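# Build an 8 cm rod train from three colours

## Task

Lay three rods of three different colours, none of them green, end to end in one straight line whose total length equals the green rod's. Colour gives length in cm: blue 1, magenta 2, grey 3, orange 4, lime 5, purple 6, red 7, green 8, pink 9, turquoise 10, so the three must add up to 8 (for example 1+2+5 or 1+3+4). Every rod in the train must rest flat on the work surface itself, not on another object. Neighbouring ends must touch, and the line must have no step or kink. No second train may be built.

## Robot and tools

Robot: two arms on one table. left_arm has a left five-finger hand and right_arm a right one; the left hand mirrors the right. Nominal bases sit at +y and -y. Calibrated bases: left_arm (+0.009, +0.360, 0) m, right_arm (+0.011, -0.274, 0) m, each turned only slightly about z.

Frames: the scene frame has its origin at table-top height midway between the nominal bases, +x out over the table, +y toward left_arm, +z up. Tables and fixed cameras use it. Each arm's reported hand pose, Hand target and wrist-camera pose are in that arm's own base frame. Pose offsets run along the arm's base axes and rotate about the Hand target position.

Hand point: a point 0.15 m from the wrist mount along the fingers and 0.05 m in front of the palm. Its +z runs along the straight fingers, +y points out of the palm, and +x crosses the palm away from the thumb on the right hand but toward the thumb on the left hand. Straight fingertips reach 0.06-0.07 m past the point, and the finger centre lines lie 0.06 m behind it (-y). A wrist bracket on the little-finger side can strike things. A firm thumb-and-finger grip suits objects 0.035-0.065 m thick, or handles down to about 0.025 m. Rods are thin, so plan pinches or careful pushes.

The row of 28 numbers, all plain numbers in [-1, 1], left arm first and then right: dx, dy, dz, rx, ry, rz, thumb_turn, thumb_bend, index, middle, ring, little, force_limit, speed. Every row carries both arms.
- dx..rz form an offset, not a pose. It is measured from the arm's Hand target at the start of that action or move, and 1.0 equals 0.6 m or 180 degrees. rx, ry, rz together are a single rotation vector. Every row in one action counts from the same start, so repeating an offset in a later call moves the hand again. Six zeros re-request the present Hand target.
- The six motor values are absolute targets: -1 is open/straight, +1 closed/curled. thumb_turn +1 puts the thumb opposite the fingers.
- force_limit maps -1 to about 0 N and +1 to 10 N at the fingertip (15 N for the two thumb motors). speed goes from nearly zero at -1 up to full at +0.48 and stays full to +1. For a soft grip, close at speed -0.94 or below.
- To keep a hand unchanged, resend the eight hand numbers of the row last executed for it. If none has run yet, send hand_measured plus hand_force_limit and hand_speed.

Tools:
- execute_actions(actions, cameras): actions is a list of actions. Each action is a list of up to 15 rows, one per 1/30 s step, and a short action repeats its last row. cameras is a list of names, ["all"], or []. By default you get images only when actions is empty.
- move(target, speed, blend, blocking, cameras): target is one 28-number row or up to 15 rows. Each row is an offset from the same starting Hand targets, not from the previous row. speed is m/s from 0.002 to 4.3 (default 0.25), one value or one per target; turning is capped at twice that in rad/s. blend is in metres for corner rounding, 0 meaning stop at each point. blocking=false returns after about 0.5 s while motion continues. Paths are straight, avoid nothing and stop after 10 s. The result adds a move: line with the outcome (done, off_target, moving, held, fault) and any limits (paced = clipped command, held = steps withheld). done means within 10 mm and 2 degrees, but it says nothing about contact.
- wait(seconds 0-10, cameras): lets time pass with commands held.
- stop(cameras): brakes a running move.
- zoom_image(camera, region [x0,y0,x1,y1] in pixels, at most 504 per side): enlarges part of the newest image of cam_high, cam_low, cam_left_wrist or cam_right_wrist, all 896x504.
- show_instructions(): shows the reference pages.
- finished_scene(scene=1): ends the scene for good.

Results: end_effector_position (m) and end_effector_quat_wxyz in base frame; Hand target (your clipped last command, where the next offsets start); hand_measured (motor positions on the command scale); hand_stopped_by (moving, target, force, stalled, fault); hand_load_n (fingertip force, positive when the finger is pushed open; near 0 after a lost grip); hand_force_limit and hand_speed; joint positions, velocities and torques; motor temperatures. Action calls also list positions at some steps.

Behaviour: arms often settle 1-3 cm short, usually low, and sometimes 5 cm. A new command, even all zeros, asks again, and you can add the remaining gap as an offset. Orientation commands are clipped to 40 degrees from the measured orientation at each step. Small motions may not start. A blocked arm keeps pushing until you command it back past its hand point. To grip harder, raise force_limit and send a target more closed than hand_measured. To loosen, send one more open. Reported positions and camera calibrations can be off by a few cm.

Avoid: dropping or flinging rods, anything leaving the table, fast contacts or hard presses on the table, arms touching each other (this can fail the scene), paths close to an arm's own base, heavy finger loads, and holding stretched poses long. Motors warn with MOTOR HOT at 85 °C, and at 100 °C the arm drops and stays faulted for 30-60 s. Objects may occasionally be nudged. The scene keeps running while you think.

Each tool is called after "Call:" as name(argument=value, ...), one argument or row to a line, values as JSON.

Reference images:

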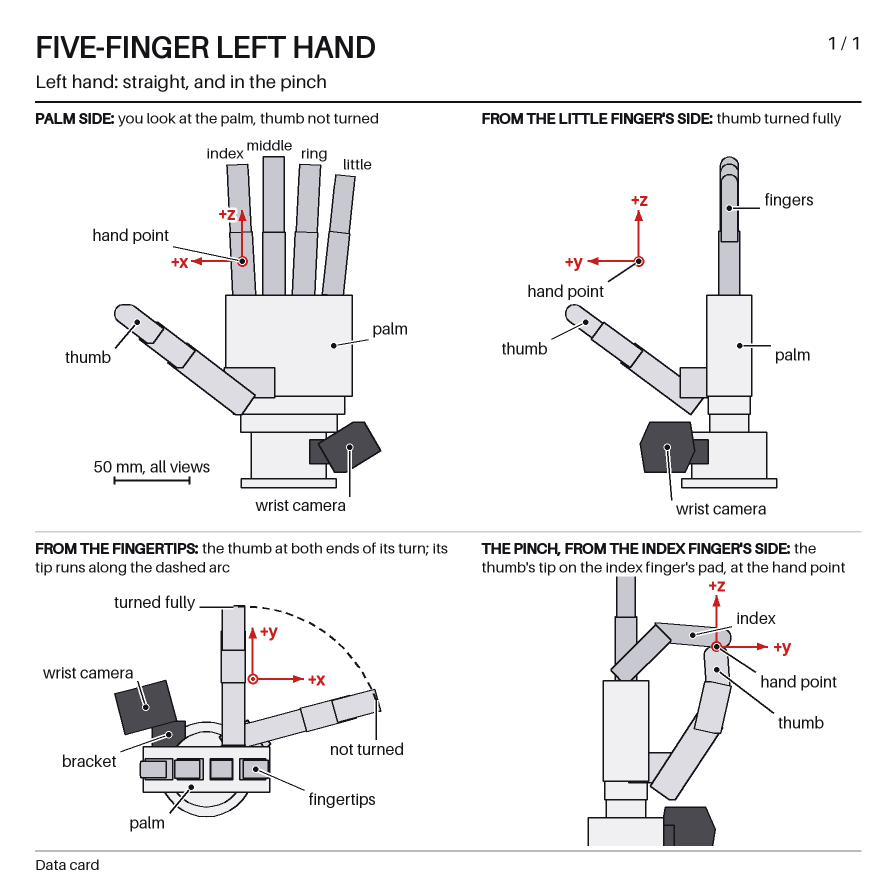

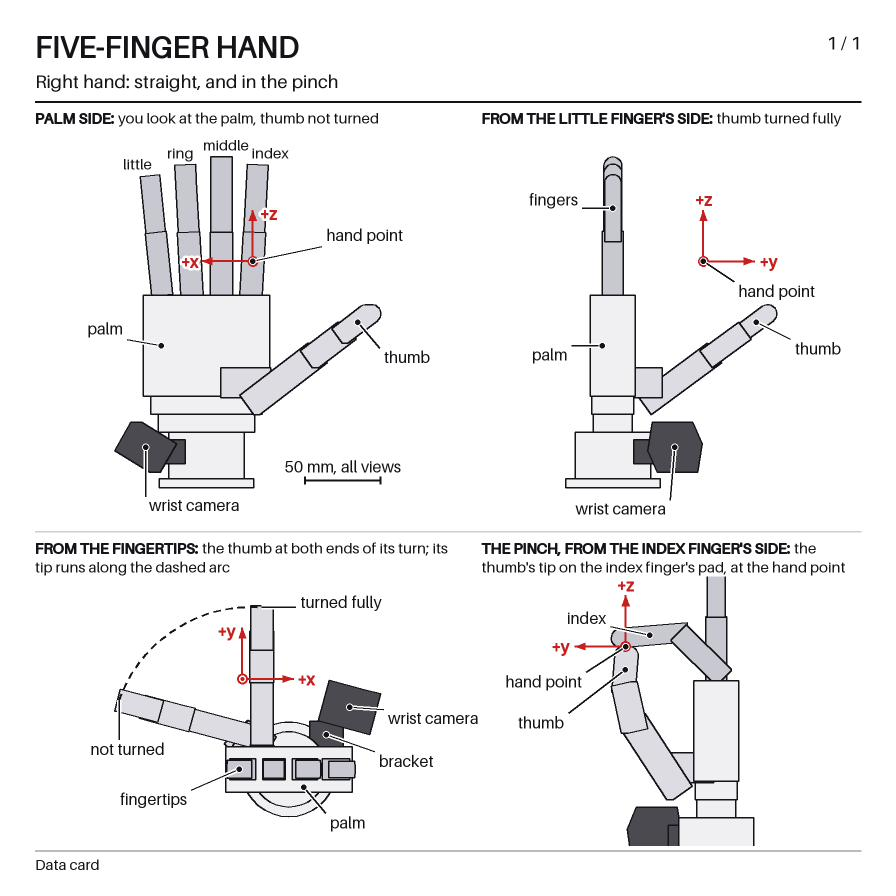

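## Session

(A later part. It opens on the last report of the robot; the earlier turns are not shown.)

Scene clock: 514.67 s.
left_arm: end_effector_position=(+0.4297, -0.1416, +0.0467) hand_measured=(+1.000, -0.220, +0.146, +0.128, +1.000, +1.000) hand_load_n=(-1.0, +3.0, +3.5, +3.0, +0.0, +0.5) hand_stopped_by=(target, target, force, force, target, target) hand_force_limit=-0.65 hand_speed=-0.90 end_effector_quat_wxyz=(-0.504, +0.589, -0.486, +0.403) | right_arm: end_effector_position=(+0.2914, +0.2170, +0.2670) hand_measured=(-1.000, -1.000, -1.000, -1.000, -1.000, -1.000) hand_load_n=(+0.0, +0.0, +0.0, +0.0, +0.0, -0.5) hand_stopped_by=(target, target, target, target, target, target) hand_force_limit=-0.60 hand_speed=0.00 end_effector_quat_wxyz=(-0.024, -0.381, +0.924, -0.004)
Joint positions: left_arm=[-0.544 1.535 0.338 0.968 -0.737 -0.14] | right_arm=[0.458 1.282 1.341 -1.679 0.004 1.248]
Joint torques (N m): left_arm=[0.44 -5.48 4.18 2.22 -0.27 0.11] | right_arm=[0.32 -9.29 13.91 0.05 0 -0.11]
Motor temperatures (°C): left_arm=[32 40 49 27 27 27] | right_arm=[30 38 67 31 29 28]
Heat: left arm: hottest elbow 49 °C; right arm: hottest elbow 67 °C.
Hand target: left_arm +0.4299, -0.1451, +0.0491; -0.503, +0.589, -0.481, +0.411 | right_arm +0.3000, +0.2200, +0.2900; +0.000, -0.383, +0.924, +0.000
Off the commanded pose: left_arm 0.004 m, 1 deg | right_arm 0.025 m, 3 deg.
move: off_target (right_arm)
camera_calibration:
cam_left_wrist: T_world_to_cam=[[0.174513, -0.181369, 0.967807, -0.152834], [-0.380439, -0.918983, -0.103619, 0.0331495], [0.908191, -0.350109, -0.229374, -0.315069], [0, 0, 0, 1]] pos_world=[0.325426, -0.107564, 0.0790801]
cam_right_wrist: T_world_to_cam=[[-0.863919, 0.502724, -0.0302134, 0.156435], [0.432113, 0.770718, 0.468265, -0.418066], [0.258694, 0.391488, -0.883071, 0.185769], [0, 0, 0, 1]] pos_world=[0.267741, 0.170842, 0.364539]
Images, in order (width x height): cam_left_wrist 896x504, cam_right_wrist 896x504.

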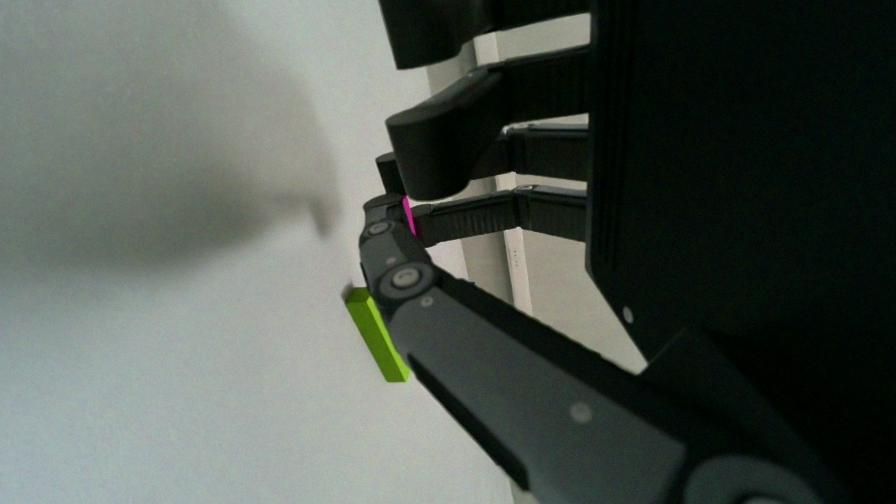

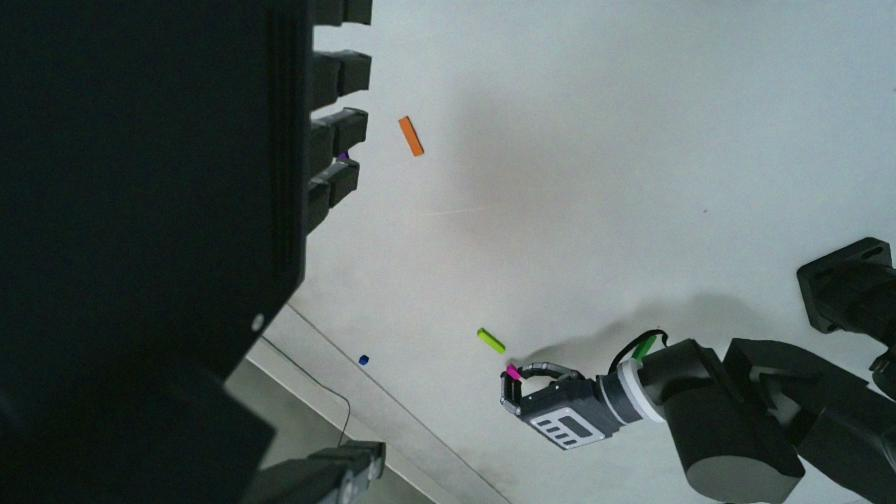

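Call:
move(
  target=[-0.009, -0.0188, -0.025, 0, 0, 0, 1, -0.22, 0.4, 0.4, 1, 1, -0.65, -0.9, 0, 0, 0, 0, 0, 0, -1, -1, -1, -1, -1, -1, -0.6, 0],
  speed=0.06,
  cameras=["cam_left_wrist", "cam_right_wrist"],
)

Call:
zoom_image(
  camera="cam_right_wrist",
  region=[440, 300, 560, 400],
)

Call:
zoom_image(
  camera="cam_left_wrist",
  region=[220, 160, 480, 400],
)

Scene clock: 525.17 s.
left_arm: end_effector_position=(+0.4241, -0.1528, +0.0327) hand_measured=(+1.000, -0.220, +0.146, +0.128, +1.000, +1.000) hand_load_n=(-1.0, +2.5, +3.0, +3.0, +0.0, +0.0) hand_stopped_by=(target, target, force, force, target, target) hand_force_limit=-0.65 hand_speed=-0.90 end_effector_quat_wxyz=(-0.504, +0.589, -0.486, +0.404) | right_arm: end_effector_position=(+0.2914, +0.2170, +0.2670) hand_measured=(-1.000, -1.000, -1.000, -1.000, -1.000, -1.000) hand_load_n=(+0.0, +0.0, +0.0, -0.5, +0.0, +0.0) hand_stopped_by=(target, target, target, target, target, target) hand_force_limit=-0.60 hand_speed=0.00 end_effector_quat_wxyz=(-0.024, -0.381, +0.924, -0.004)
Joint positions: left_arm=[-0.587 1.606 0.338 1.032 -0.779 -0.151] | right_arm=[0.458 1.282 1.341 -1.679 0.004 1.248]
Joint torques (N m): left_arm=[0.38 -5.25 3.77 2.26 -0.29 0.05] | right_arm=[0.26 -9.17 13.9 0.06 0.01 -0.1]
Motor temperatures (°C): left_arm=[32 39 47 27 27 27] | right_arm=[30 38 67 31 29 28]
Heat: left arm: hottest elbow 47 °C; right arm: hottest elbow 67 °C.
Hand target: left_arm +0.4245, -0.1565, +0.0340; -0.503, +0.589, -0.481, +0.411 | right_arm +0.3000, +0.2200, +0.2900; +0.000, -0.383, +0.924, +0.000
Off the commanded pose: left_arm 0.004 m, 1 deg | right_arm 0.025 m, 3 deg.
move: off_target (right_arm)
camera_calibration:
cam_left_wrist: T_world_to_cam=[[0.172894, -0.182583, 0.967869, -0.139852], [-0.380957, -0.918585, -0.105234, 0.0196766], [0.908284, -0.350522, -0.228374, -0.317248], [0, 0, 0, 1]] pos_world=[0.319827, -0.118662, 0.0649782]
cam_right_wrist: T_world_to_cam=[[-0.863919, 0.502724, -0.0302134, 0.156435], [0.432113, 0.770718, 0.468265, -0.418066], [0.258694, 0.391488, -0.883071, 0.185769], [0, 0, 0, 1]] pos_world=[0.267741, 0.170842, 0.364539]
Images, in order (width x height): cam_left_wrist 896x504, cam_right_wrist 896x504.

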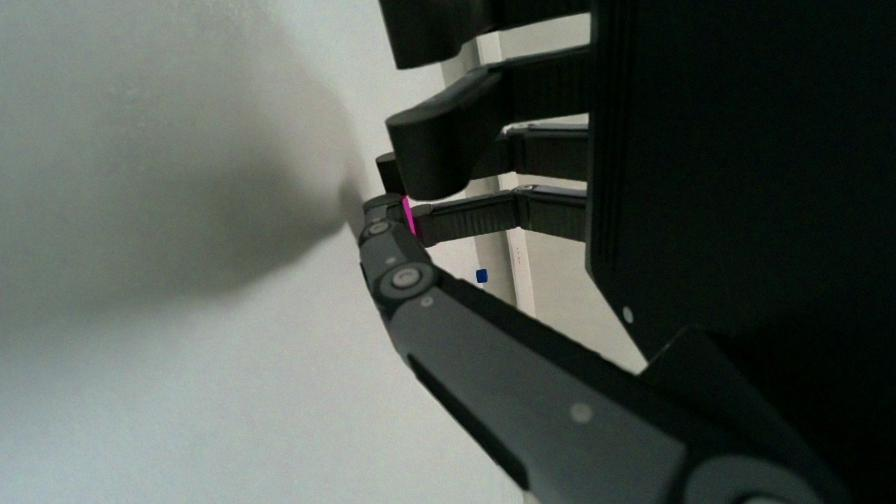

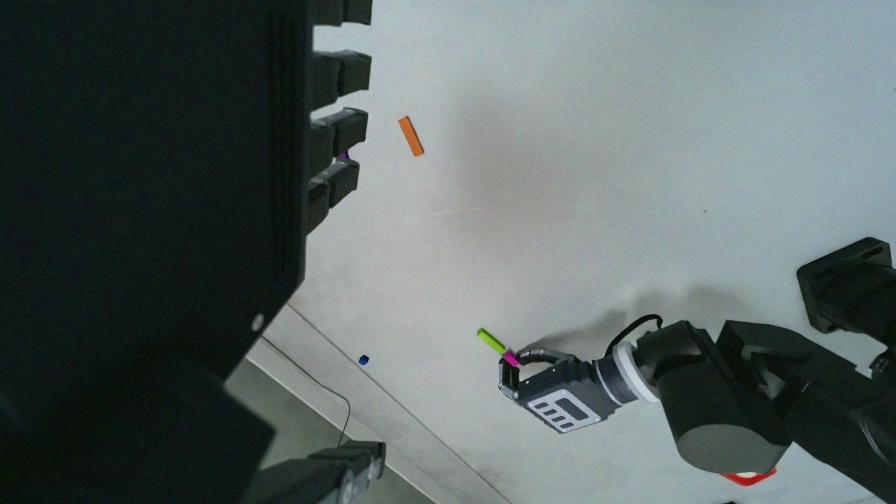

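Scaled by 4.200 from the camera's 896x504 image, which has a finer 1280x720 frame.

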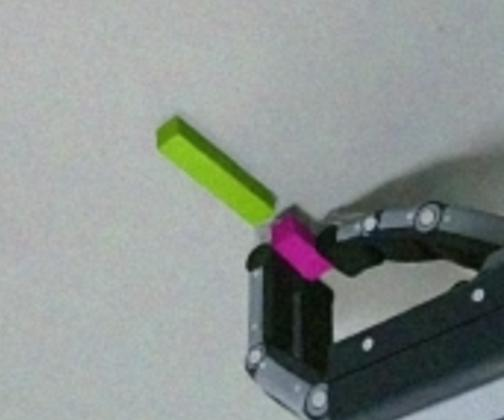

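Scaled by 1.938 from the camera's 896x504 image, which has a finer 1280x720 frame.

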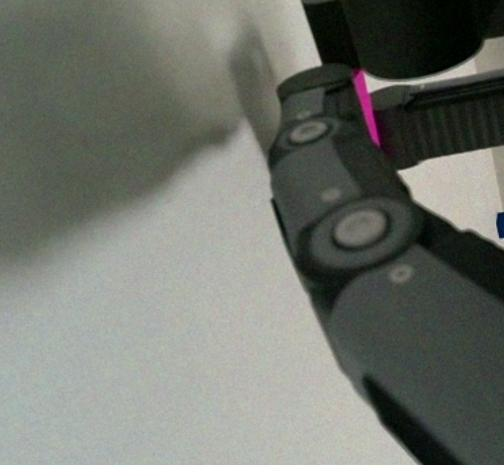

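Call:
move(
  target=[0.0045, 0.0008, -0.0117, 0, 0, 0, 1, -0.22, 0.4, 0.4, 1, 1, -0.65, -0.9, 0, 0, 0, 0, 0, 0, -1, -1, -1, -1, -1, -1, -0.6, 0],
  speed=0.04,
  cameras=["cam_left_wrist", "cam_right_wrist"],
)

Call:
zoom_image(
  camera="cam_right_wrist",
  region=[460, 315, 550, 385],
)

Call:
zoom_image(
  camera="cam_left_wrist",
  region=[220, 160, 480, 400],
)

Scene clock: 531.77 s.
left_arm: end_effector_position=(+0.4242, -0.1529, +0.0250) hand_measured=(+1.000, -0.220, +0.146, +0.128, +1.000, +1.000) hand_load_n=(-1.0, +3.0, +3.5, +3.0, +0.0, +0.0) hand_stopped_by=(target, target, force, force, target, target) hand_force_limit=-0.65 hand_speed=-0.90 end_effector_quat_wxyz=(-0.504, +0.589, -0.487, +0.403) | right_arm: end_effector_position=(+0.2914, +0.2170, +0.2670) hand_measured=(-1.000, -1.000, -1.000, -1.000, -1.000, -1.000) hand_load_n=(+0.0, +0.0, +0.0, +0.0, +0.0, +0.0) hand_stopped_by=(target, target, target, target, target, target) hand_force_limit=-0.60 hand_speed=0.00 end_effector_quat_wxyz=(-0.024, -0.381, +0.924, -0.004)
Joint positions: left_arm=[-0.587 1.643 0.338 1.068 -0.779 -0.151] | right_arm=[0.458 1.282 1.341 -1.679 0.004 1.248]
Joint torques (N m): left_arm=[0.79 -5.54 3.84 2.19 -0.03 0.09] | right_arm=[0.26 -9.11 13.9 -0.01 0 -0.11]
Motor temperatures (°C): left_arm=[32 39 46 27 27 27] | right_arm=[30 38 68 31 29 28]
Heat: left arm: hottest elbow 46 °C; right arm: hottest elbow 68 °C.
Hand target: left_arm +0.4272, -0.1560, +0.0270; -0.503, +0.589, -0.481, +0.411 | right_arm +0.3000, +0.2200, +0.2900; +0.000, -0.383, +0.924, +0.000
Off the commanded pose: left_arm 0.005 m, 1 deg | right_arm 0.025 m, 3 deg.
move: off_target (right_arm)
camera_calibration:
cam_left_wrist: T_world_to_cam=[[0.174081, -0.183389, 0.967504, -0.133104], [-0.381087, -0.918496, -0.105531, 0.0189412], [0.908003, -0.350332, -0.22978, -0.318983], [0, 0, 0, 1]] pos_world=[0.320027, -0.118763, 0.0574817]
cam_right_wrist: T_world_to_cam=[[-0.863919, 0.502724, -0.0302134, 0.156435], [0.432113, 0.770718, 0.468265, -0.418066], [0.258694, 0.391488, -0.883071, 0.185769], [0, 0, 0, 1]] pos_world=[0.267741, 0.170842, 0.364539]
Images, in order (width x height): cam_left_wrist 896x504, cam_right_wrist 896x504.

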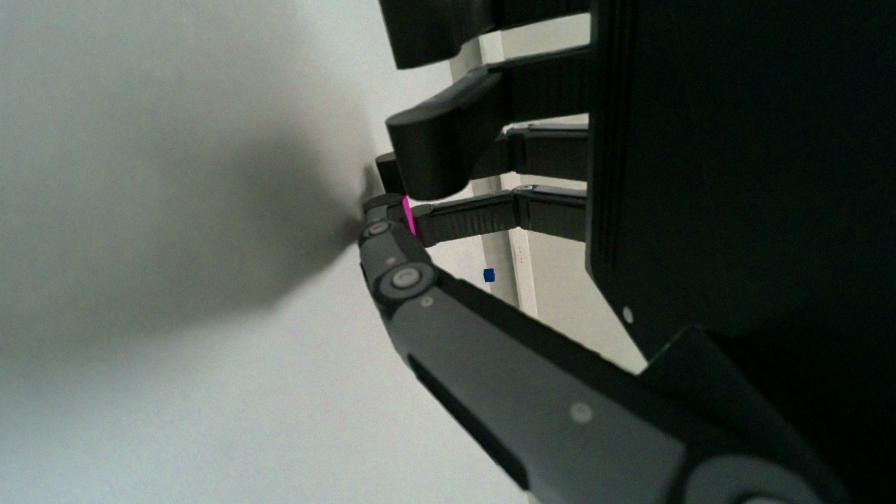

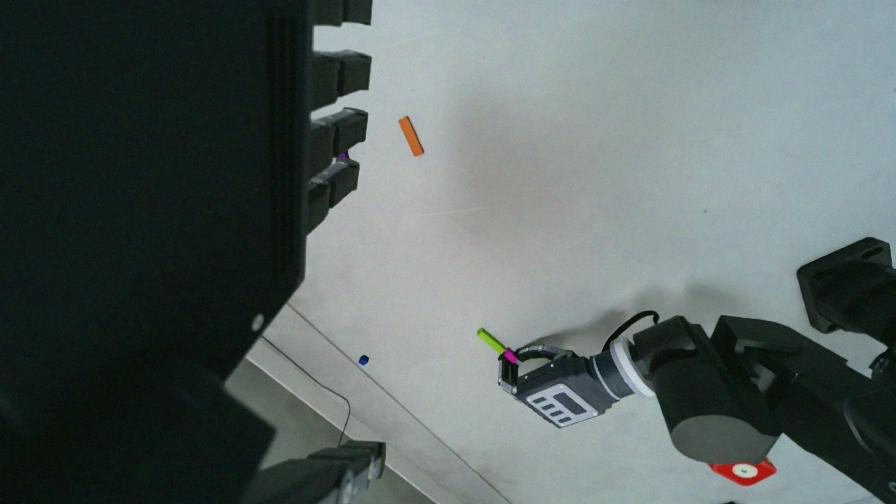

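Scaled by 5.600 from the camera's 896x504 image, which has a finer 1280x720 frame.

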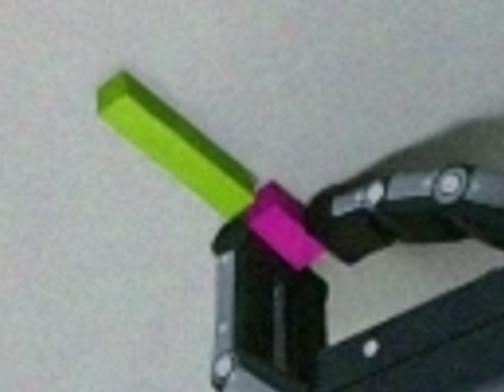

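Scaled by 1.938 from the camera's 896x504 image, which has a finer 1280x720 frame.

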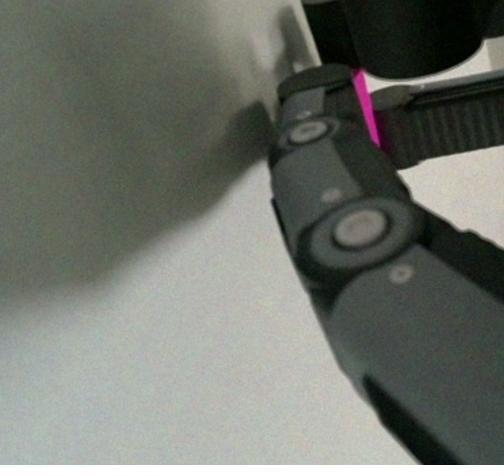

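Call:
move(
  target=[0.008, 0.0, -0.0067, 0, 0, 0, 1, -0.22, 0.4, 0.4, 1, 1, -0.65, -0.9, 0, 0, 0, 0, 0, 0, -1, -1, -1, -1, -1, -1, -0.6, 0],
  speed=0.04,
  cameras=["cam_left_wrist", "cam_right_wrist"],
)

Call:
zoom_image(
  camera="cam_right_wrist",
  region=[460, 315, 550, 385],
)

Call:
zoom_image(
  camera="cam_left_wrist",
  region=[220, 160, 480, 400],
)

Scene clock: 545.67 s.
left_arm: end_effector_position=(+0.4250, -0.1544, +0.0234) hand_measured=(+1.000, -0.220, +0.146, +0.128, +1.000, +1.000) hand_load_n=(-1.5, +1.5, +3.5, +3.0, +0.0, +0.0) hand_stopped_by=(target, target, force, force, target, target) hand_force_limit=-0.65 hand_speed=-0.90 end_effector_quat_wxyz=(-0.503, +0.588, -0.485, +0.408) | right_arm: end_effector_position=(+0.2914, +0.2170, +0.2670) hand_measured=(-1.000, -1.000, -1.000, -1.000, -1.000, -1.000) hand_load_n=(+0.0, +0.0, +0.0, +0.0, +0.0, +0.0) hand_stopped_by=(target, target, target, target, target, target) hand_force_limit=-0.60 hand_speed=0.00 end_effector_quat_wxyz=(-0.024, -0.381, +0.924, -0.004)
Joint positions: left_arm=[-0.587 1.661 0.338 1.095 -0.774 -0.151] | right_arm=[0.458 1.282 1.341 -1.679 0.004 1.248]
Joint torques (N m): left_arm=[1.14 -5.13 4.56 1.94 0.12 0.11] | right_arm=[0.21 -9.17 13.89 0.06 0 -0.1]
Motor temperatures (°C): left_arm=[32 39 44 27 27 27] | right_arm=[30 38 69 31 29 28]
Heat: left arm: hottest elbow 44 °C; right arm: hottest elbow 69 °C.
Hand target: left_arm +0.4320, -0.1559, +0.0229; -0.503, +0.589, -0.481, +0.411 | right_arm +0.3000, +0.2200, +0.2900; +0.000, -0.383, +0.924, +0.000
Off the commanded pose: left_arm 0.007 m, 1 deg | right_arm 0.025 m, 3 deg.
move: off_target (right_arm)
camera_calibration:
cam_left_wrist: T_world_to_cam=[[0.166816, -0.17859, 0.969679, -0.128166], [-0.384869, -0.917237, -0.102721, 0.0194663], [0.907771, -0.356064, -0.221744, -0.321623], [0, 0, 0, 1]] pos_world=[0.320832, -0.119552, 0.0549614]
cam_right_wrist: T_world_to_cam=[[-0.863919, 0.502724, -0.0302134, 0.156435], [0.432113, 0.770718, 0.468265, -0.418066], [0.258694, 0.391488, -0.883071, 0.185769], [0, 0, 0, 1]] pos_world=[0.267741, 0.170842, 0.364539]
Images, in order (width x height): cam_left_wrist 896x504, cam_right_wrist 896x504.

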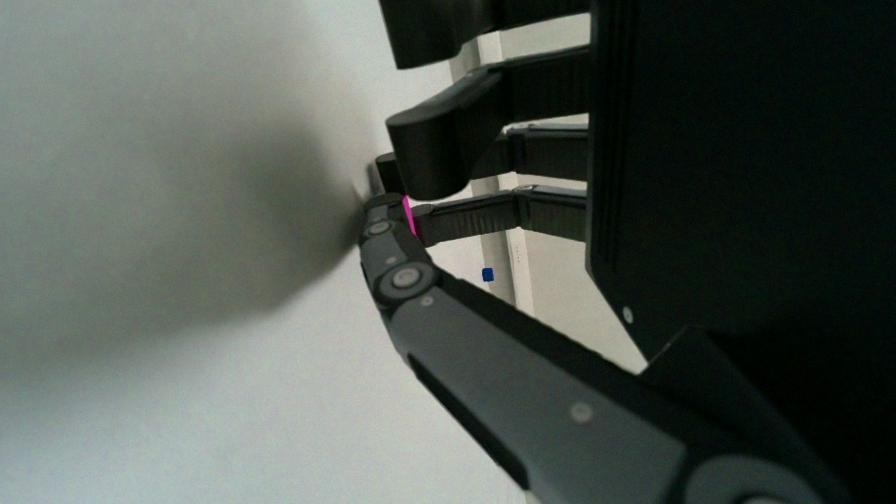

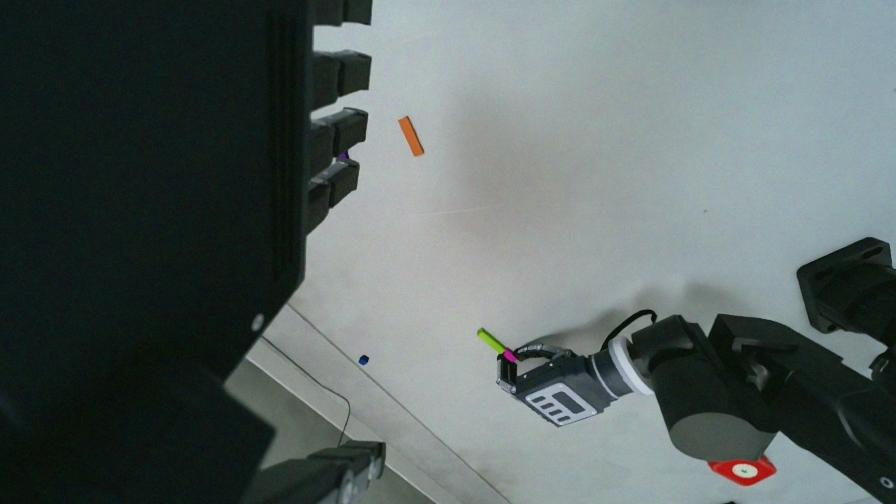

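Scaled by 5.600 from the camera's 896x504 image, which has a finer 1280x720 frame.

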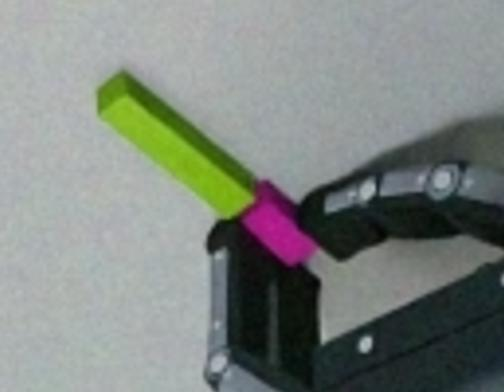

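Scaled by 1.938 from the camera's 896x504 image, which has a finer 1280x720 frame.

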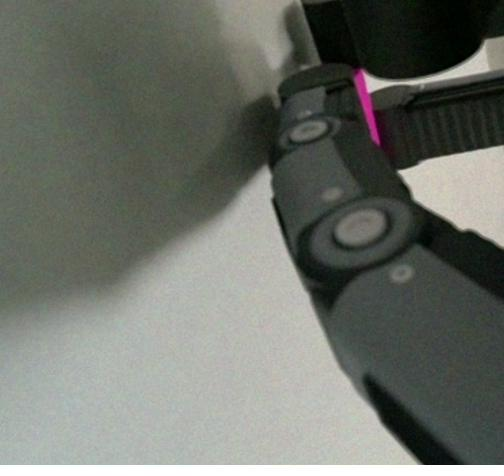

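Call:
move(
  target=[0, 0, 0, 0, 0, 0, 1, -0.22, -0.2, -0.2, 1, 1, -0.65, -0.9, 0, 0, 0, 0, 0, 0, -1, -1, -1, -1, -1, -1, -0.6, 0],
  speed=0.04,
  cameras=["cam_right_wrist"],
)

Call:
zoom_image(
  camera="cam_right_wrist",
  region=[460, 315, 550, 385],
)

Scene clock: 551.13 s.
left_arm: end_effector_position=(+0.4244, -0.1544, +0.0205) hand_measured=(+1.000, -0.220, -0.200, -0.200, +1.000, +1.000) hand_load_n=(+0.0, +0.0, +0.0, +0.0, +0.5, +0.0) hand_stopped_by=(target, target, target, target, target, target) hand_force_limit=-0.65 hand_speed=-0.90 end_effector_quat_wxyz=(-0.502, +0.587, -0.488, +0.405) | right_arm: end_effector_position=(+0.2914, +0.2170, +0.2670) hand_measured=(-1.000, -1.000, -1.000, -1.000, -1.000, -1.000) hand_load_n=(+0.0, -0.5, +0.0, +0.0, +0.0, +0.0) hand_stopped_by=(target, target, target, target, target, target) hand_force_limit=-0.60 hand_speed=0.00 end_effector_quat_wxyz=(-0.024, -0.381, +0.924, -0.004)
Joint positions: left_arm=[-0.587 1.667 0.338 1.095 -0.772 -0.151] | right_arm=[0.458 1.282 1.341 -1.679 0.004 1.248]
Joint torques (N m): left_arm=[1.03 -5.42 4.52 1.88 0.02 0.12] | right_arm=[0.32 -9.11 13.91 0.06 0.01 -0.11]
Motor temperatures (°C): left_arm=[32 39 43 27 27 27] | right_arm=[29 38 69 31 29 28]
Heat: left arm: hottest elbow 43 °C; right arm: hottest elbow 69 °C.
Hand target: left_arm +0.4320, -0.1560, +0.0230; -0.503, +0.589, -0.481, +0.411 | right_arm +0.3000, +0.2200, +0.2900; +0.000, -0.383, +0.924, +0.000
Off the commanded pose: left_arm 0.008 m, 1 deg | right_arm 0.025 m, 3 deg.
move: off_target (right_arm)
camera_calibration:
cam_right_wrist: T_world_to_cam=[[-0.863919, 0.502724, -0.0302134, 0.156435], [0.432113, 0.770718, 0.468265, -0.418066], [0.258694, 0.391488, -0.883071, 0.185769], [0, 0, 0, 1]] pos_world=[0.267741, 0.170842, 0.364539]
Images, in order (width x height): cam_right_wrist 896x504.

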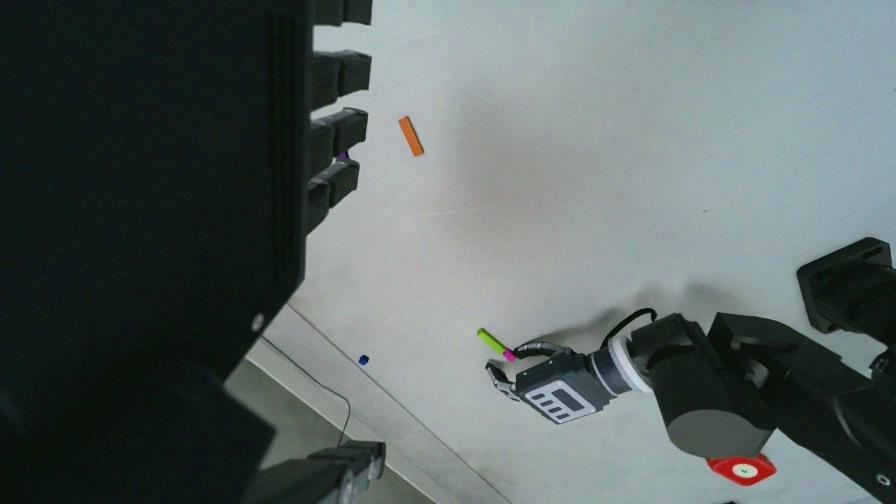

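Scaled by 5.600 from the camera's 896x504 image, which has a finer 1280x720 frame.

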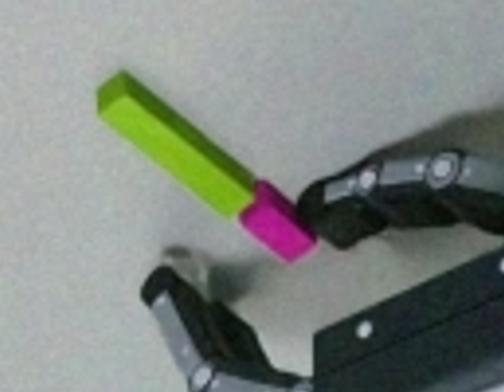

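Call:
move(
  target=[
    [0, 0, 0.1417, 0, 0, 0, 1, -0.22, -0.2, -0.2, 1, 1, -0.65, -0.6, 0, 0, 0, 0, 0, 0, -1, -1, -1, -1, -1, -1, -0.6, 0],
    [0.3317, -0.1722, 0.145, 0, 0, -0.5367, 0.68, -0.22, -0.2, 1, 1, 1, -0.65, -0.5, 0, 0, 0, 0, 0, 0, -1, -1, -1, -1, -1, -1, -0.6, 0],
  ],
  speed=0.15,
  cameras=["cam_high", "cam_left_wrist", "cam_right_wrist"],
)

Call:
zoom_image(
  camera="cam_right_wrist",
  region=[310, 300, 430, 400],
)

Call:
zoom_image(
  camera="cam_right_wrist",
  region=[460, 315, 550, 385],
)

Scene clock: 580.67 s.
left_arm: end_effector_position=(+0.6190, -0.2576, +0.1042) hand_measured=(+0.680, -0.220, -0.200, +1.000, +1.000, +1.000) hand_load_n=(+0.0, +0.0, +0.0, +0.0, +0.0, +0.0) hand_stopped_by=(target, target, target, target, target, target) hand_force_limit=-0.65 hand_speed=-0.50 end_effector_quat_wxyz=(+0.021, -0.042, +0.761, -0.647) | right_arm: end_effector_position=(+0.2914, +0.2170, +0.2670) hand_measured=(-1.000, -1.000, -1.000, -1.000, -1.000, -1.000) hand_load_n=(+0.0, +0.0, +0.0, +0.0, +0.0, +0.0) hand_stopped_by=(target, target, target, target, target, target) hand_force_limit=-0.60 hand_speed=0.00 end_effector_quat_wxyz=(-0.024, -0.381, +0.924, -0.004)
Joint positions: left_arm=[-0.114 2.042 1.502 -0.143 1.313 0.644] | right_arm=[0.458 1.282 1.341 -1.679 0.004 1.248]
Joint torques (N m): left_arm=[0.67 -15.21 10.86 0.7 0.74 0.22] | right_arm=[0.32 -9.17 13.9 0.05 0.01 -0.1]
Motor temperatures (°C): left_arm=[32 38 43 27 27 27] | right_arm=[29 38 70 31 28 28]
Heat: left arm: hottest elbow 43 °C; right arm: hottest elbow 70 °C.
Hand target: left_arm +0.6312, -0.2591, +0.1100; +0.028, -0.033, +0.760, -0.649 | right_arm +0.3000, +0.2200, +0.2900; +0.000, -0.383, +0.924, +0.000
Off the commanded pose: left_arm 0.013 m, 1 deg | right_arm 0.025 m, 3 deg.
move: off_target (left_arm, right_arm); target 2's new numbers were sent with left_arm's hand 0.013 m and 1 deg from that target
camera_calibration:
cam_left_wrist: T_world_to_cam=[[-0.165093, -0.143573, 0.975772, -0.0433773], [-0.873802, 0.480114, -0.0771979, 0.667733], [-0.457399, -0.865377, -0.204718, 0.19558], [0, 0, 0, 1]] pos_world=[0.665763, -0.157566, 0.133913]
cam_right_wrist: T_world_to_cam=[[-0.863919, 0.502724, -0.0302134, 0.156435], [0.432113, 0.770718, 0.468265, -0.418066], [0.258694, 0.391488, -0.883071, 0.185769], [0, 0, 0, 1]] pos_world=[0.267741, 0.170842, 0.364539]
Images, in order (width x height): cam_high 896x504, cam_left_wrist 896x504, cam_right_wrist 896x504.

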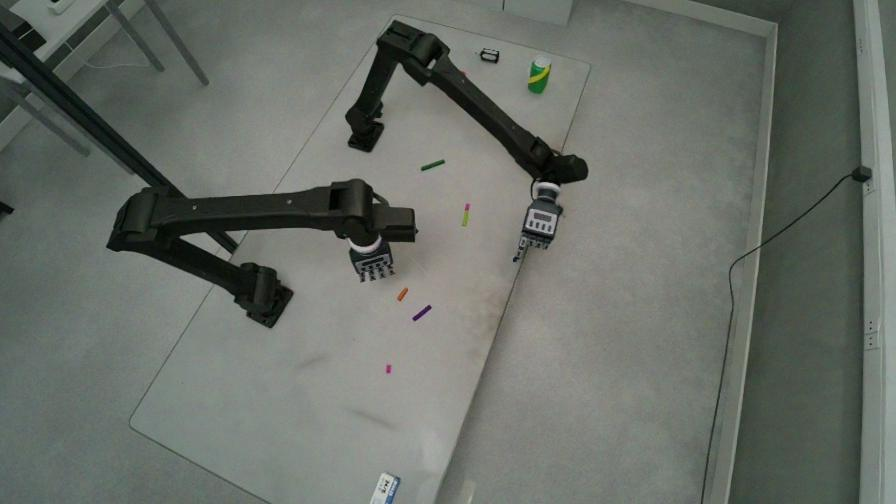

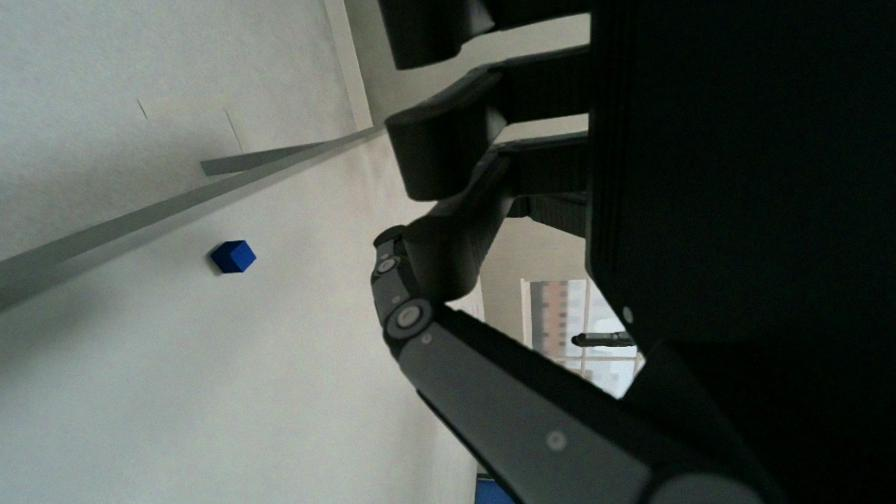

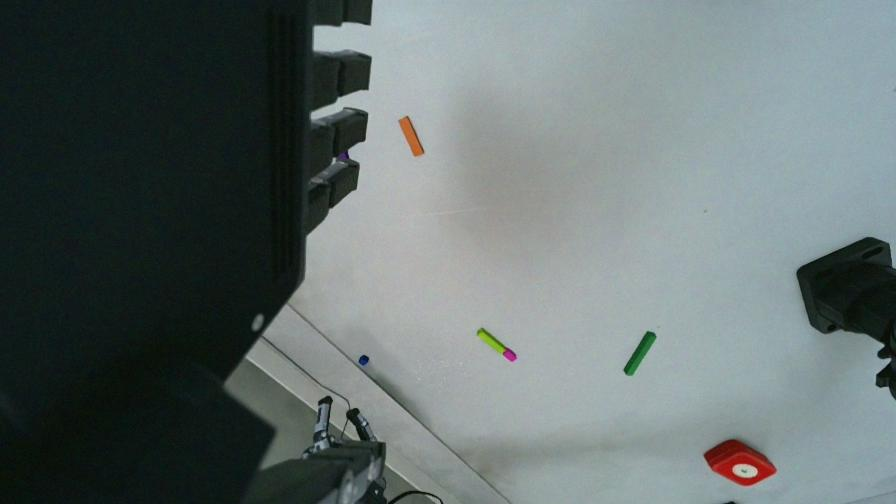

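Scaled by 4.200 from the camera's 896x504 image, which has a finer 1280x720 frame.

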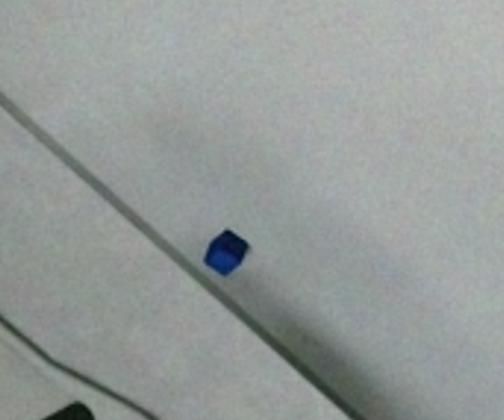

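Scaled by 5.600 from the camera's 896x504 image, which has a finer 1280x720 frame.

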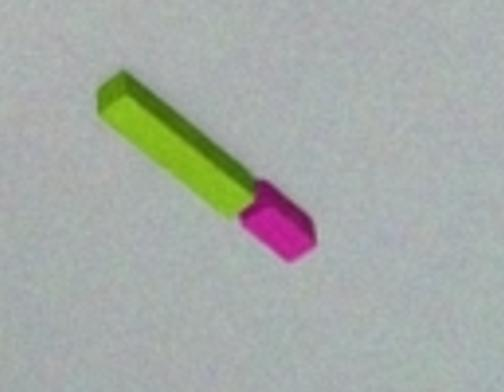

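Call:
zoom_image(
  camera="cam_left_wrist",
  region=[180, 220, 290, 290],
)

Scaled by 4.582 from the camera's 896x504 image, which has a finer 1280x720 frame.

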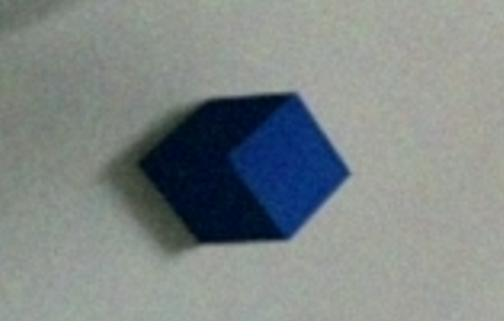

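Call:
move(
  target=[-0.004, 0.001, -0.0667, 0, 0, 0.011, 0.68, -0.22, -0.2, 1, 1, 1, -0.65, -0.5, 0, 0, 0, 0, 0, 0, -1, -1, -1, -1, -1, -1, -0.6, 0],
  speed=0.1,
  cameras=["cam_left_wrist", "cam_right_wrist"],
)

Call:
zoom_image(
  camera="cam_right_wrist",
  region=[310, 310, 430, 410],
)

Call:
zoom_image(
  camera="cam_left_wrist",
  region=[240, 180, 480, 320],
)

Scene clock: 594.87 s.
left_arm: end_effector_position=(+0.6260, -0.2582, +0.0736) hand_measured=(+0.680, -0.220, -0.200, +1.000, +1.000, +1.000) hand_load_n=(+0.5, +0.5, +0.0, +0.0, +0.0, +0.0) hand_stopped_by=(target, target, target, target, target, target) hand_force_limit=-0.65 hand_speed=-0.50 end_effector_quat_wxyz=(+0.037, -0.045, +0.759, -0.648) | right_arm: end_effector_position=(+0.2914, +0.2170, +0.2670) hand_measured=(-1.000, -1.000, -1.000, -1.000, -1.000, -1.000) hand_load_n=(+0.0, -0.5, +0.0, +0.0, +0.0, +0.0) hand_stopped_by=(target, target, target, target, target, target) hand_force_limit=-0.60 hand_speed=0.00 end_effector_quat_wxyz=(-0.024, -0.381, +0.924, -0.004)
Joint positions: left_arm=[-0.114 2.085 1.47 0.006 1.292 0.589] | right_arm=[0.458 1.282 1.341 -1.679 0.004 1.248]
Joint torques (N m): left_arm=[0.62 -15.91 7.49 1.83 0.38 0.07] | right_arm=[0.26 -9.17 13.9 0.03 0 -0.1]
Motor temperatures (°C): left_arm=[32 40 47 27 28 27] | right_arm=[29 38 71 31 28 28]
Heat: left arm: hottest elbow 47 °C; right arm: hottest elbow 71 °C.
Hand target: left_arm +0.6287, -0.2585, +0.0699; +0.039, -0.046, +0.759, -0.648 | right_arm +0.3000, +0.2200, +0.2900; +0.000, -0.383, +0.924, +0.000
Off the commanded pose: left_arm 0.005 m, 0 deg | right_arm 0.025 m, 3 deg.
move: off_target (right_arm)
camera_calibration:
cam_left_wrist: T_world_to_cam=[[-0.181163, -0.146228, 0.972521, -0.00293171], [-0.883682, 0.458196, -0.0957193, 0.673511], [-0.431608, -0.87674, -0.212228, 0.173479], [0, 0, 0, 1]] pos_world=[0.669514, -0.156933, 0.104136]
cam_right_wrist: T_world_to_cam=[[-0.863919, 0.502724, -0.0302134, 0.156435], [0.432113, 0.770718, 0.468265, -0.418066], [0.258694, 0.391488, -0.883071, 0.185769], [0, 0, 0, 1]] pos_world=[0.267741, 0.170842, 0.364539]
Images, in order (width x height): cam_left_wrist 896x504, cam_right_wrist 896x504.

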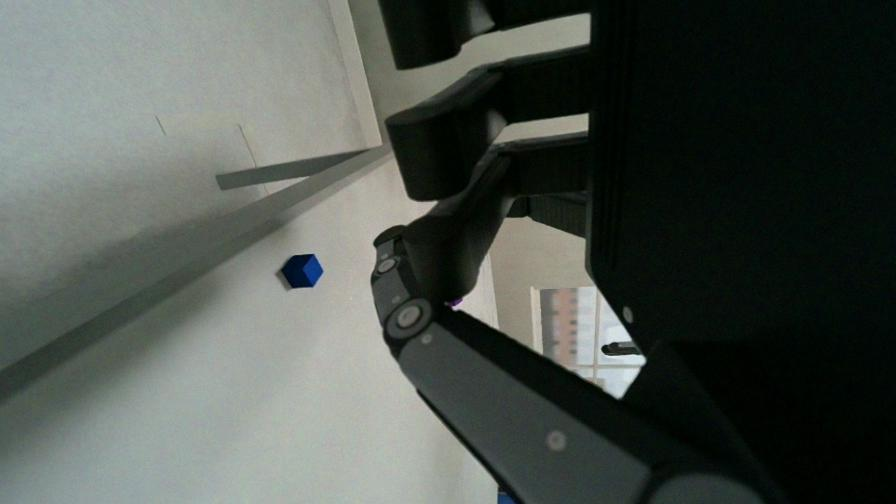

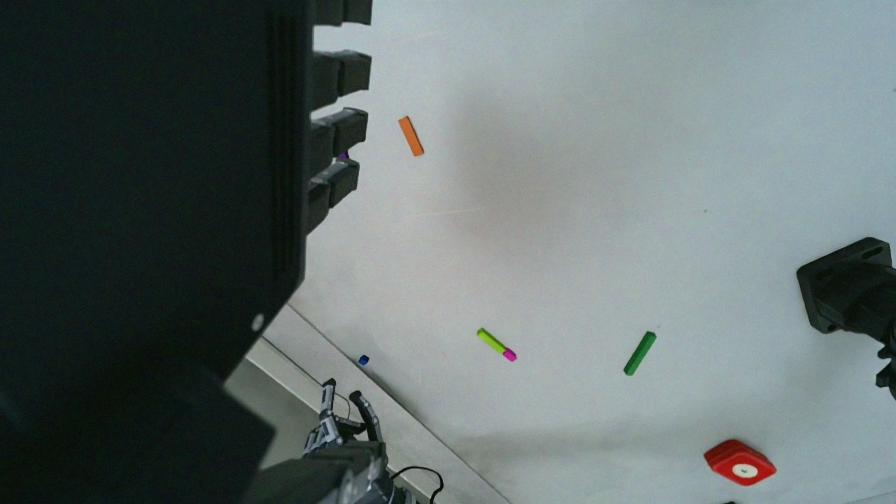

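Scaled by 4.200 from the camera's 896x504 image, which has a finer 1280x720 frame.

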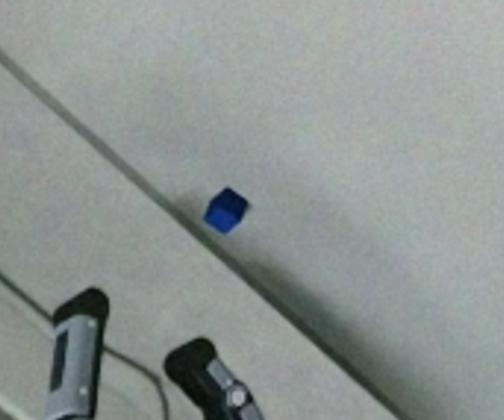

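Scaled by 2.100 from the camera's 896x504 image, which has a finer 1280x720 frame.

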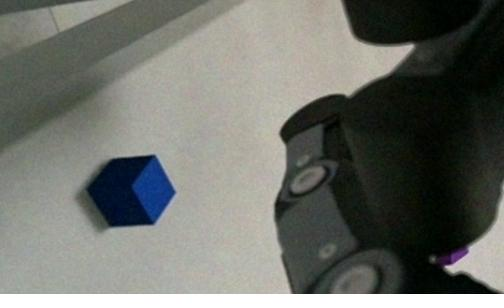

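Call:
move(
  target=[-0.0175, 0.006, -0.0333, 0, 0, 0, 0.68, -0.22, -0.2, 1, 1, 1, -0.65, -0.5, 0, 0, 0, 0, 0, 0, -1, -1, -1, -1, -1, -1, -0.6, 0],
  speed=0.08,
  cameras=["cam_left_wrist", "cam_right_wrist"],
)

Call:
zoom_image(
  camera="cam_right_wrist",
  region=[310, 310, 430, 410],
)

Call:
zoom_image(
  camera="cam_left_wrist",
  region=[240, 180, 480, 320],
)

Scene clock: 610.93 s.
left_arm: end_effector_position=(+0.6158, -0.2570, +0.0580) hand_measured=(+0.680, -0.220, -0.200, +1.000, +1.000, +1.000) hand_load_n=(+0.0, +0.0, +0.0, +0.0, +0.0, +0.0) hand_stopped_by=(target, target, target, target, target, target) hand_force_limit=-0.65 hand_speed=-0.50 end_effector_quat_wxyz=(+0.037, -0.045, +0.759, -0.648) | right_arm: end_effector_position=(+0.2914, +0.2170, +0.2670) hand_measured=(-1.000, -1.000, -1.000, -1.000, -1.000, -1.000) hand_load_n=(+0.0, -0.5, +0.0, +0.0, +0.0, +0.0) hand_stopped_by=(target, target, target, target, target, target) hand_force_limit=-0.60 hand_speed=0.00 end_effector_quat_wxyz=(-0.024, -0.381, +0.924, -0.004)
Joint positions: left_arm=[-0.114 2.088 1.423 0.056 1.292 0.589] | right_arm=[0.458 1.282 1.341 -1.679 0.004 1.248]
Joint torques (N m): left_arm=[0.79 -15.27 7.12 1.8 0.5 0.15] | right_arm=[0.32 -9.23 13.89 0.03 0 -0.1]
Motor temperatures (°C): left_arm=[32 39 47 27 28 27] | right_arm=[29 38 71 31 28 28]
Heat: left arm: hottest elbow 47 °C; right arm: hottest elbow 71 °C.
Hand target: left_arm +0.6182, -0.2549, +0.0499; +0.039, -0.046, +0.759, -0.648 | right_arm +0.3000, +0.2200, +0.2900; +0.000, -0.383, +0.924, +0.000
Off the commanded pose: left_arm 0.009 m, 0 deg | right_arm 0.025 m, 3 deg.
move: off_target (right_arm)
camera_calibration:
cam_left_wrist: T_world_to_cam=[[-0.181543, -0.146158, 0.972461, 0.0108336], [-0.883647, 0.458184, -0.0960987, 0.662463], [-0.431521, -0.876758, -0.212333, 0.166767], [0, 0, 0, 1]] pos_world=[0.659314, -0.155733, 0.0885367]
cam_right_wrist: T_world_to_cam=[[-0.863919, 0.502724, -0.0302134, 0.156435], [0.432113, 0.770718, 0.468265, -0.418066], [0.258694, 0.391488, -0.883071, 0.185769], [0, 0, 0, 1]] pos_world=[0.267741, 0.170842, 0.364539]
Images, in order (width x height): cam_left_wrist 896x504, cam_right_wrist 896x504.

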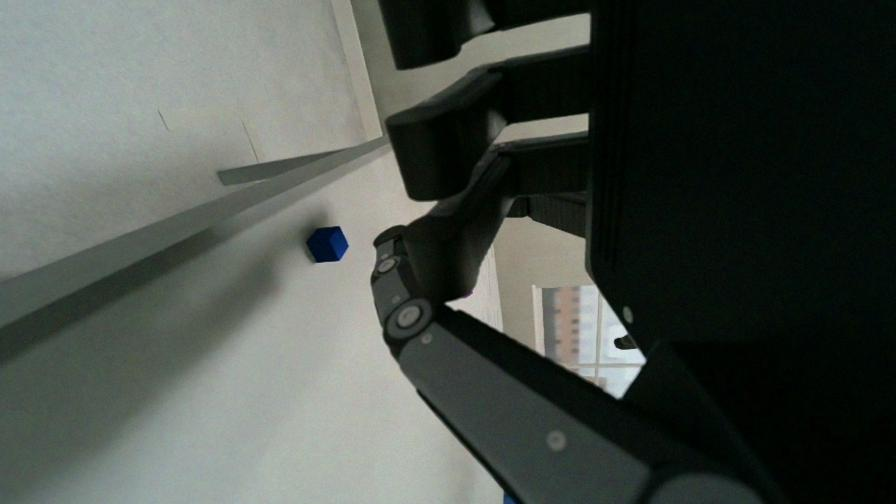

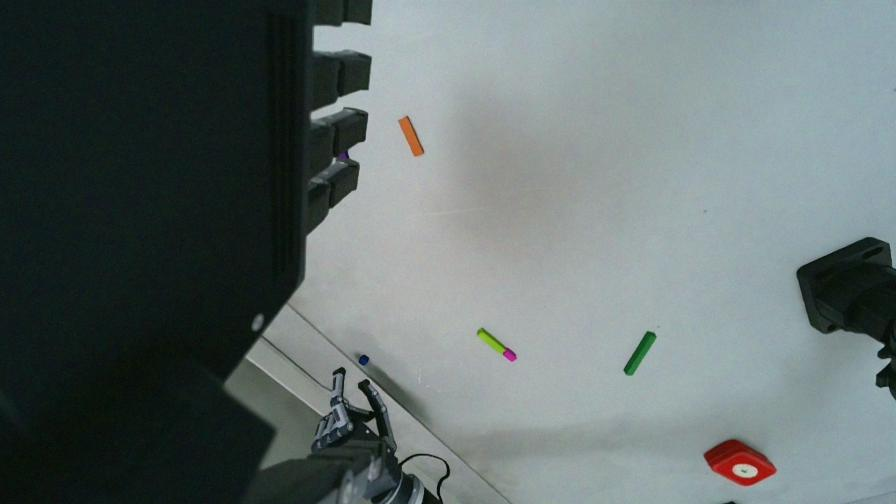

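Scaled by 4.200 from the camera's 896x504 image, which has a finer 1280x720 frame.

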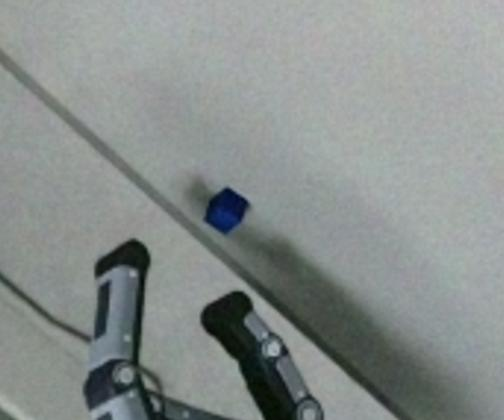

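Scaled by 2.100 from the camera's 896x504 image, which has a finer 1280x720 frame.

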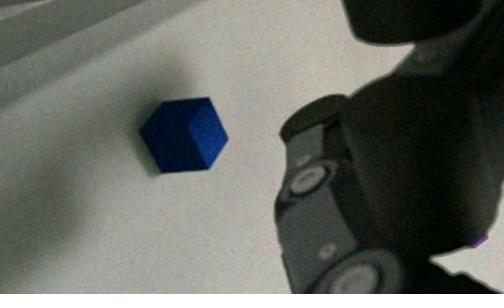

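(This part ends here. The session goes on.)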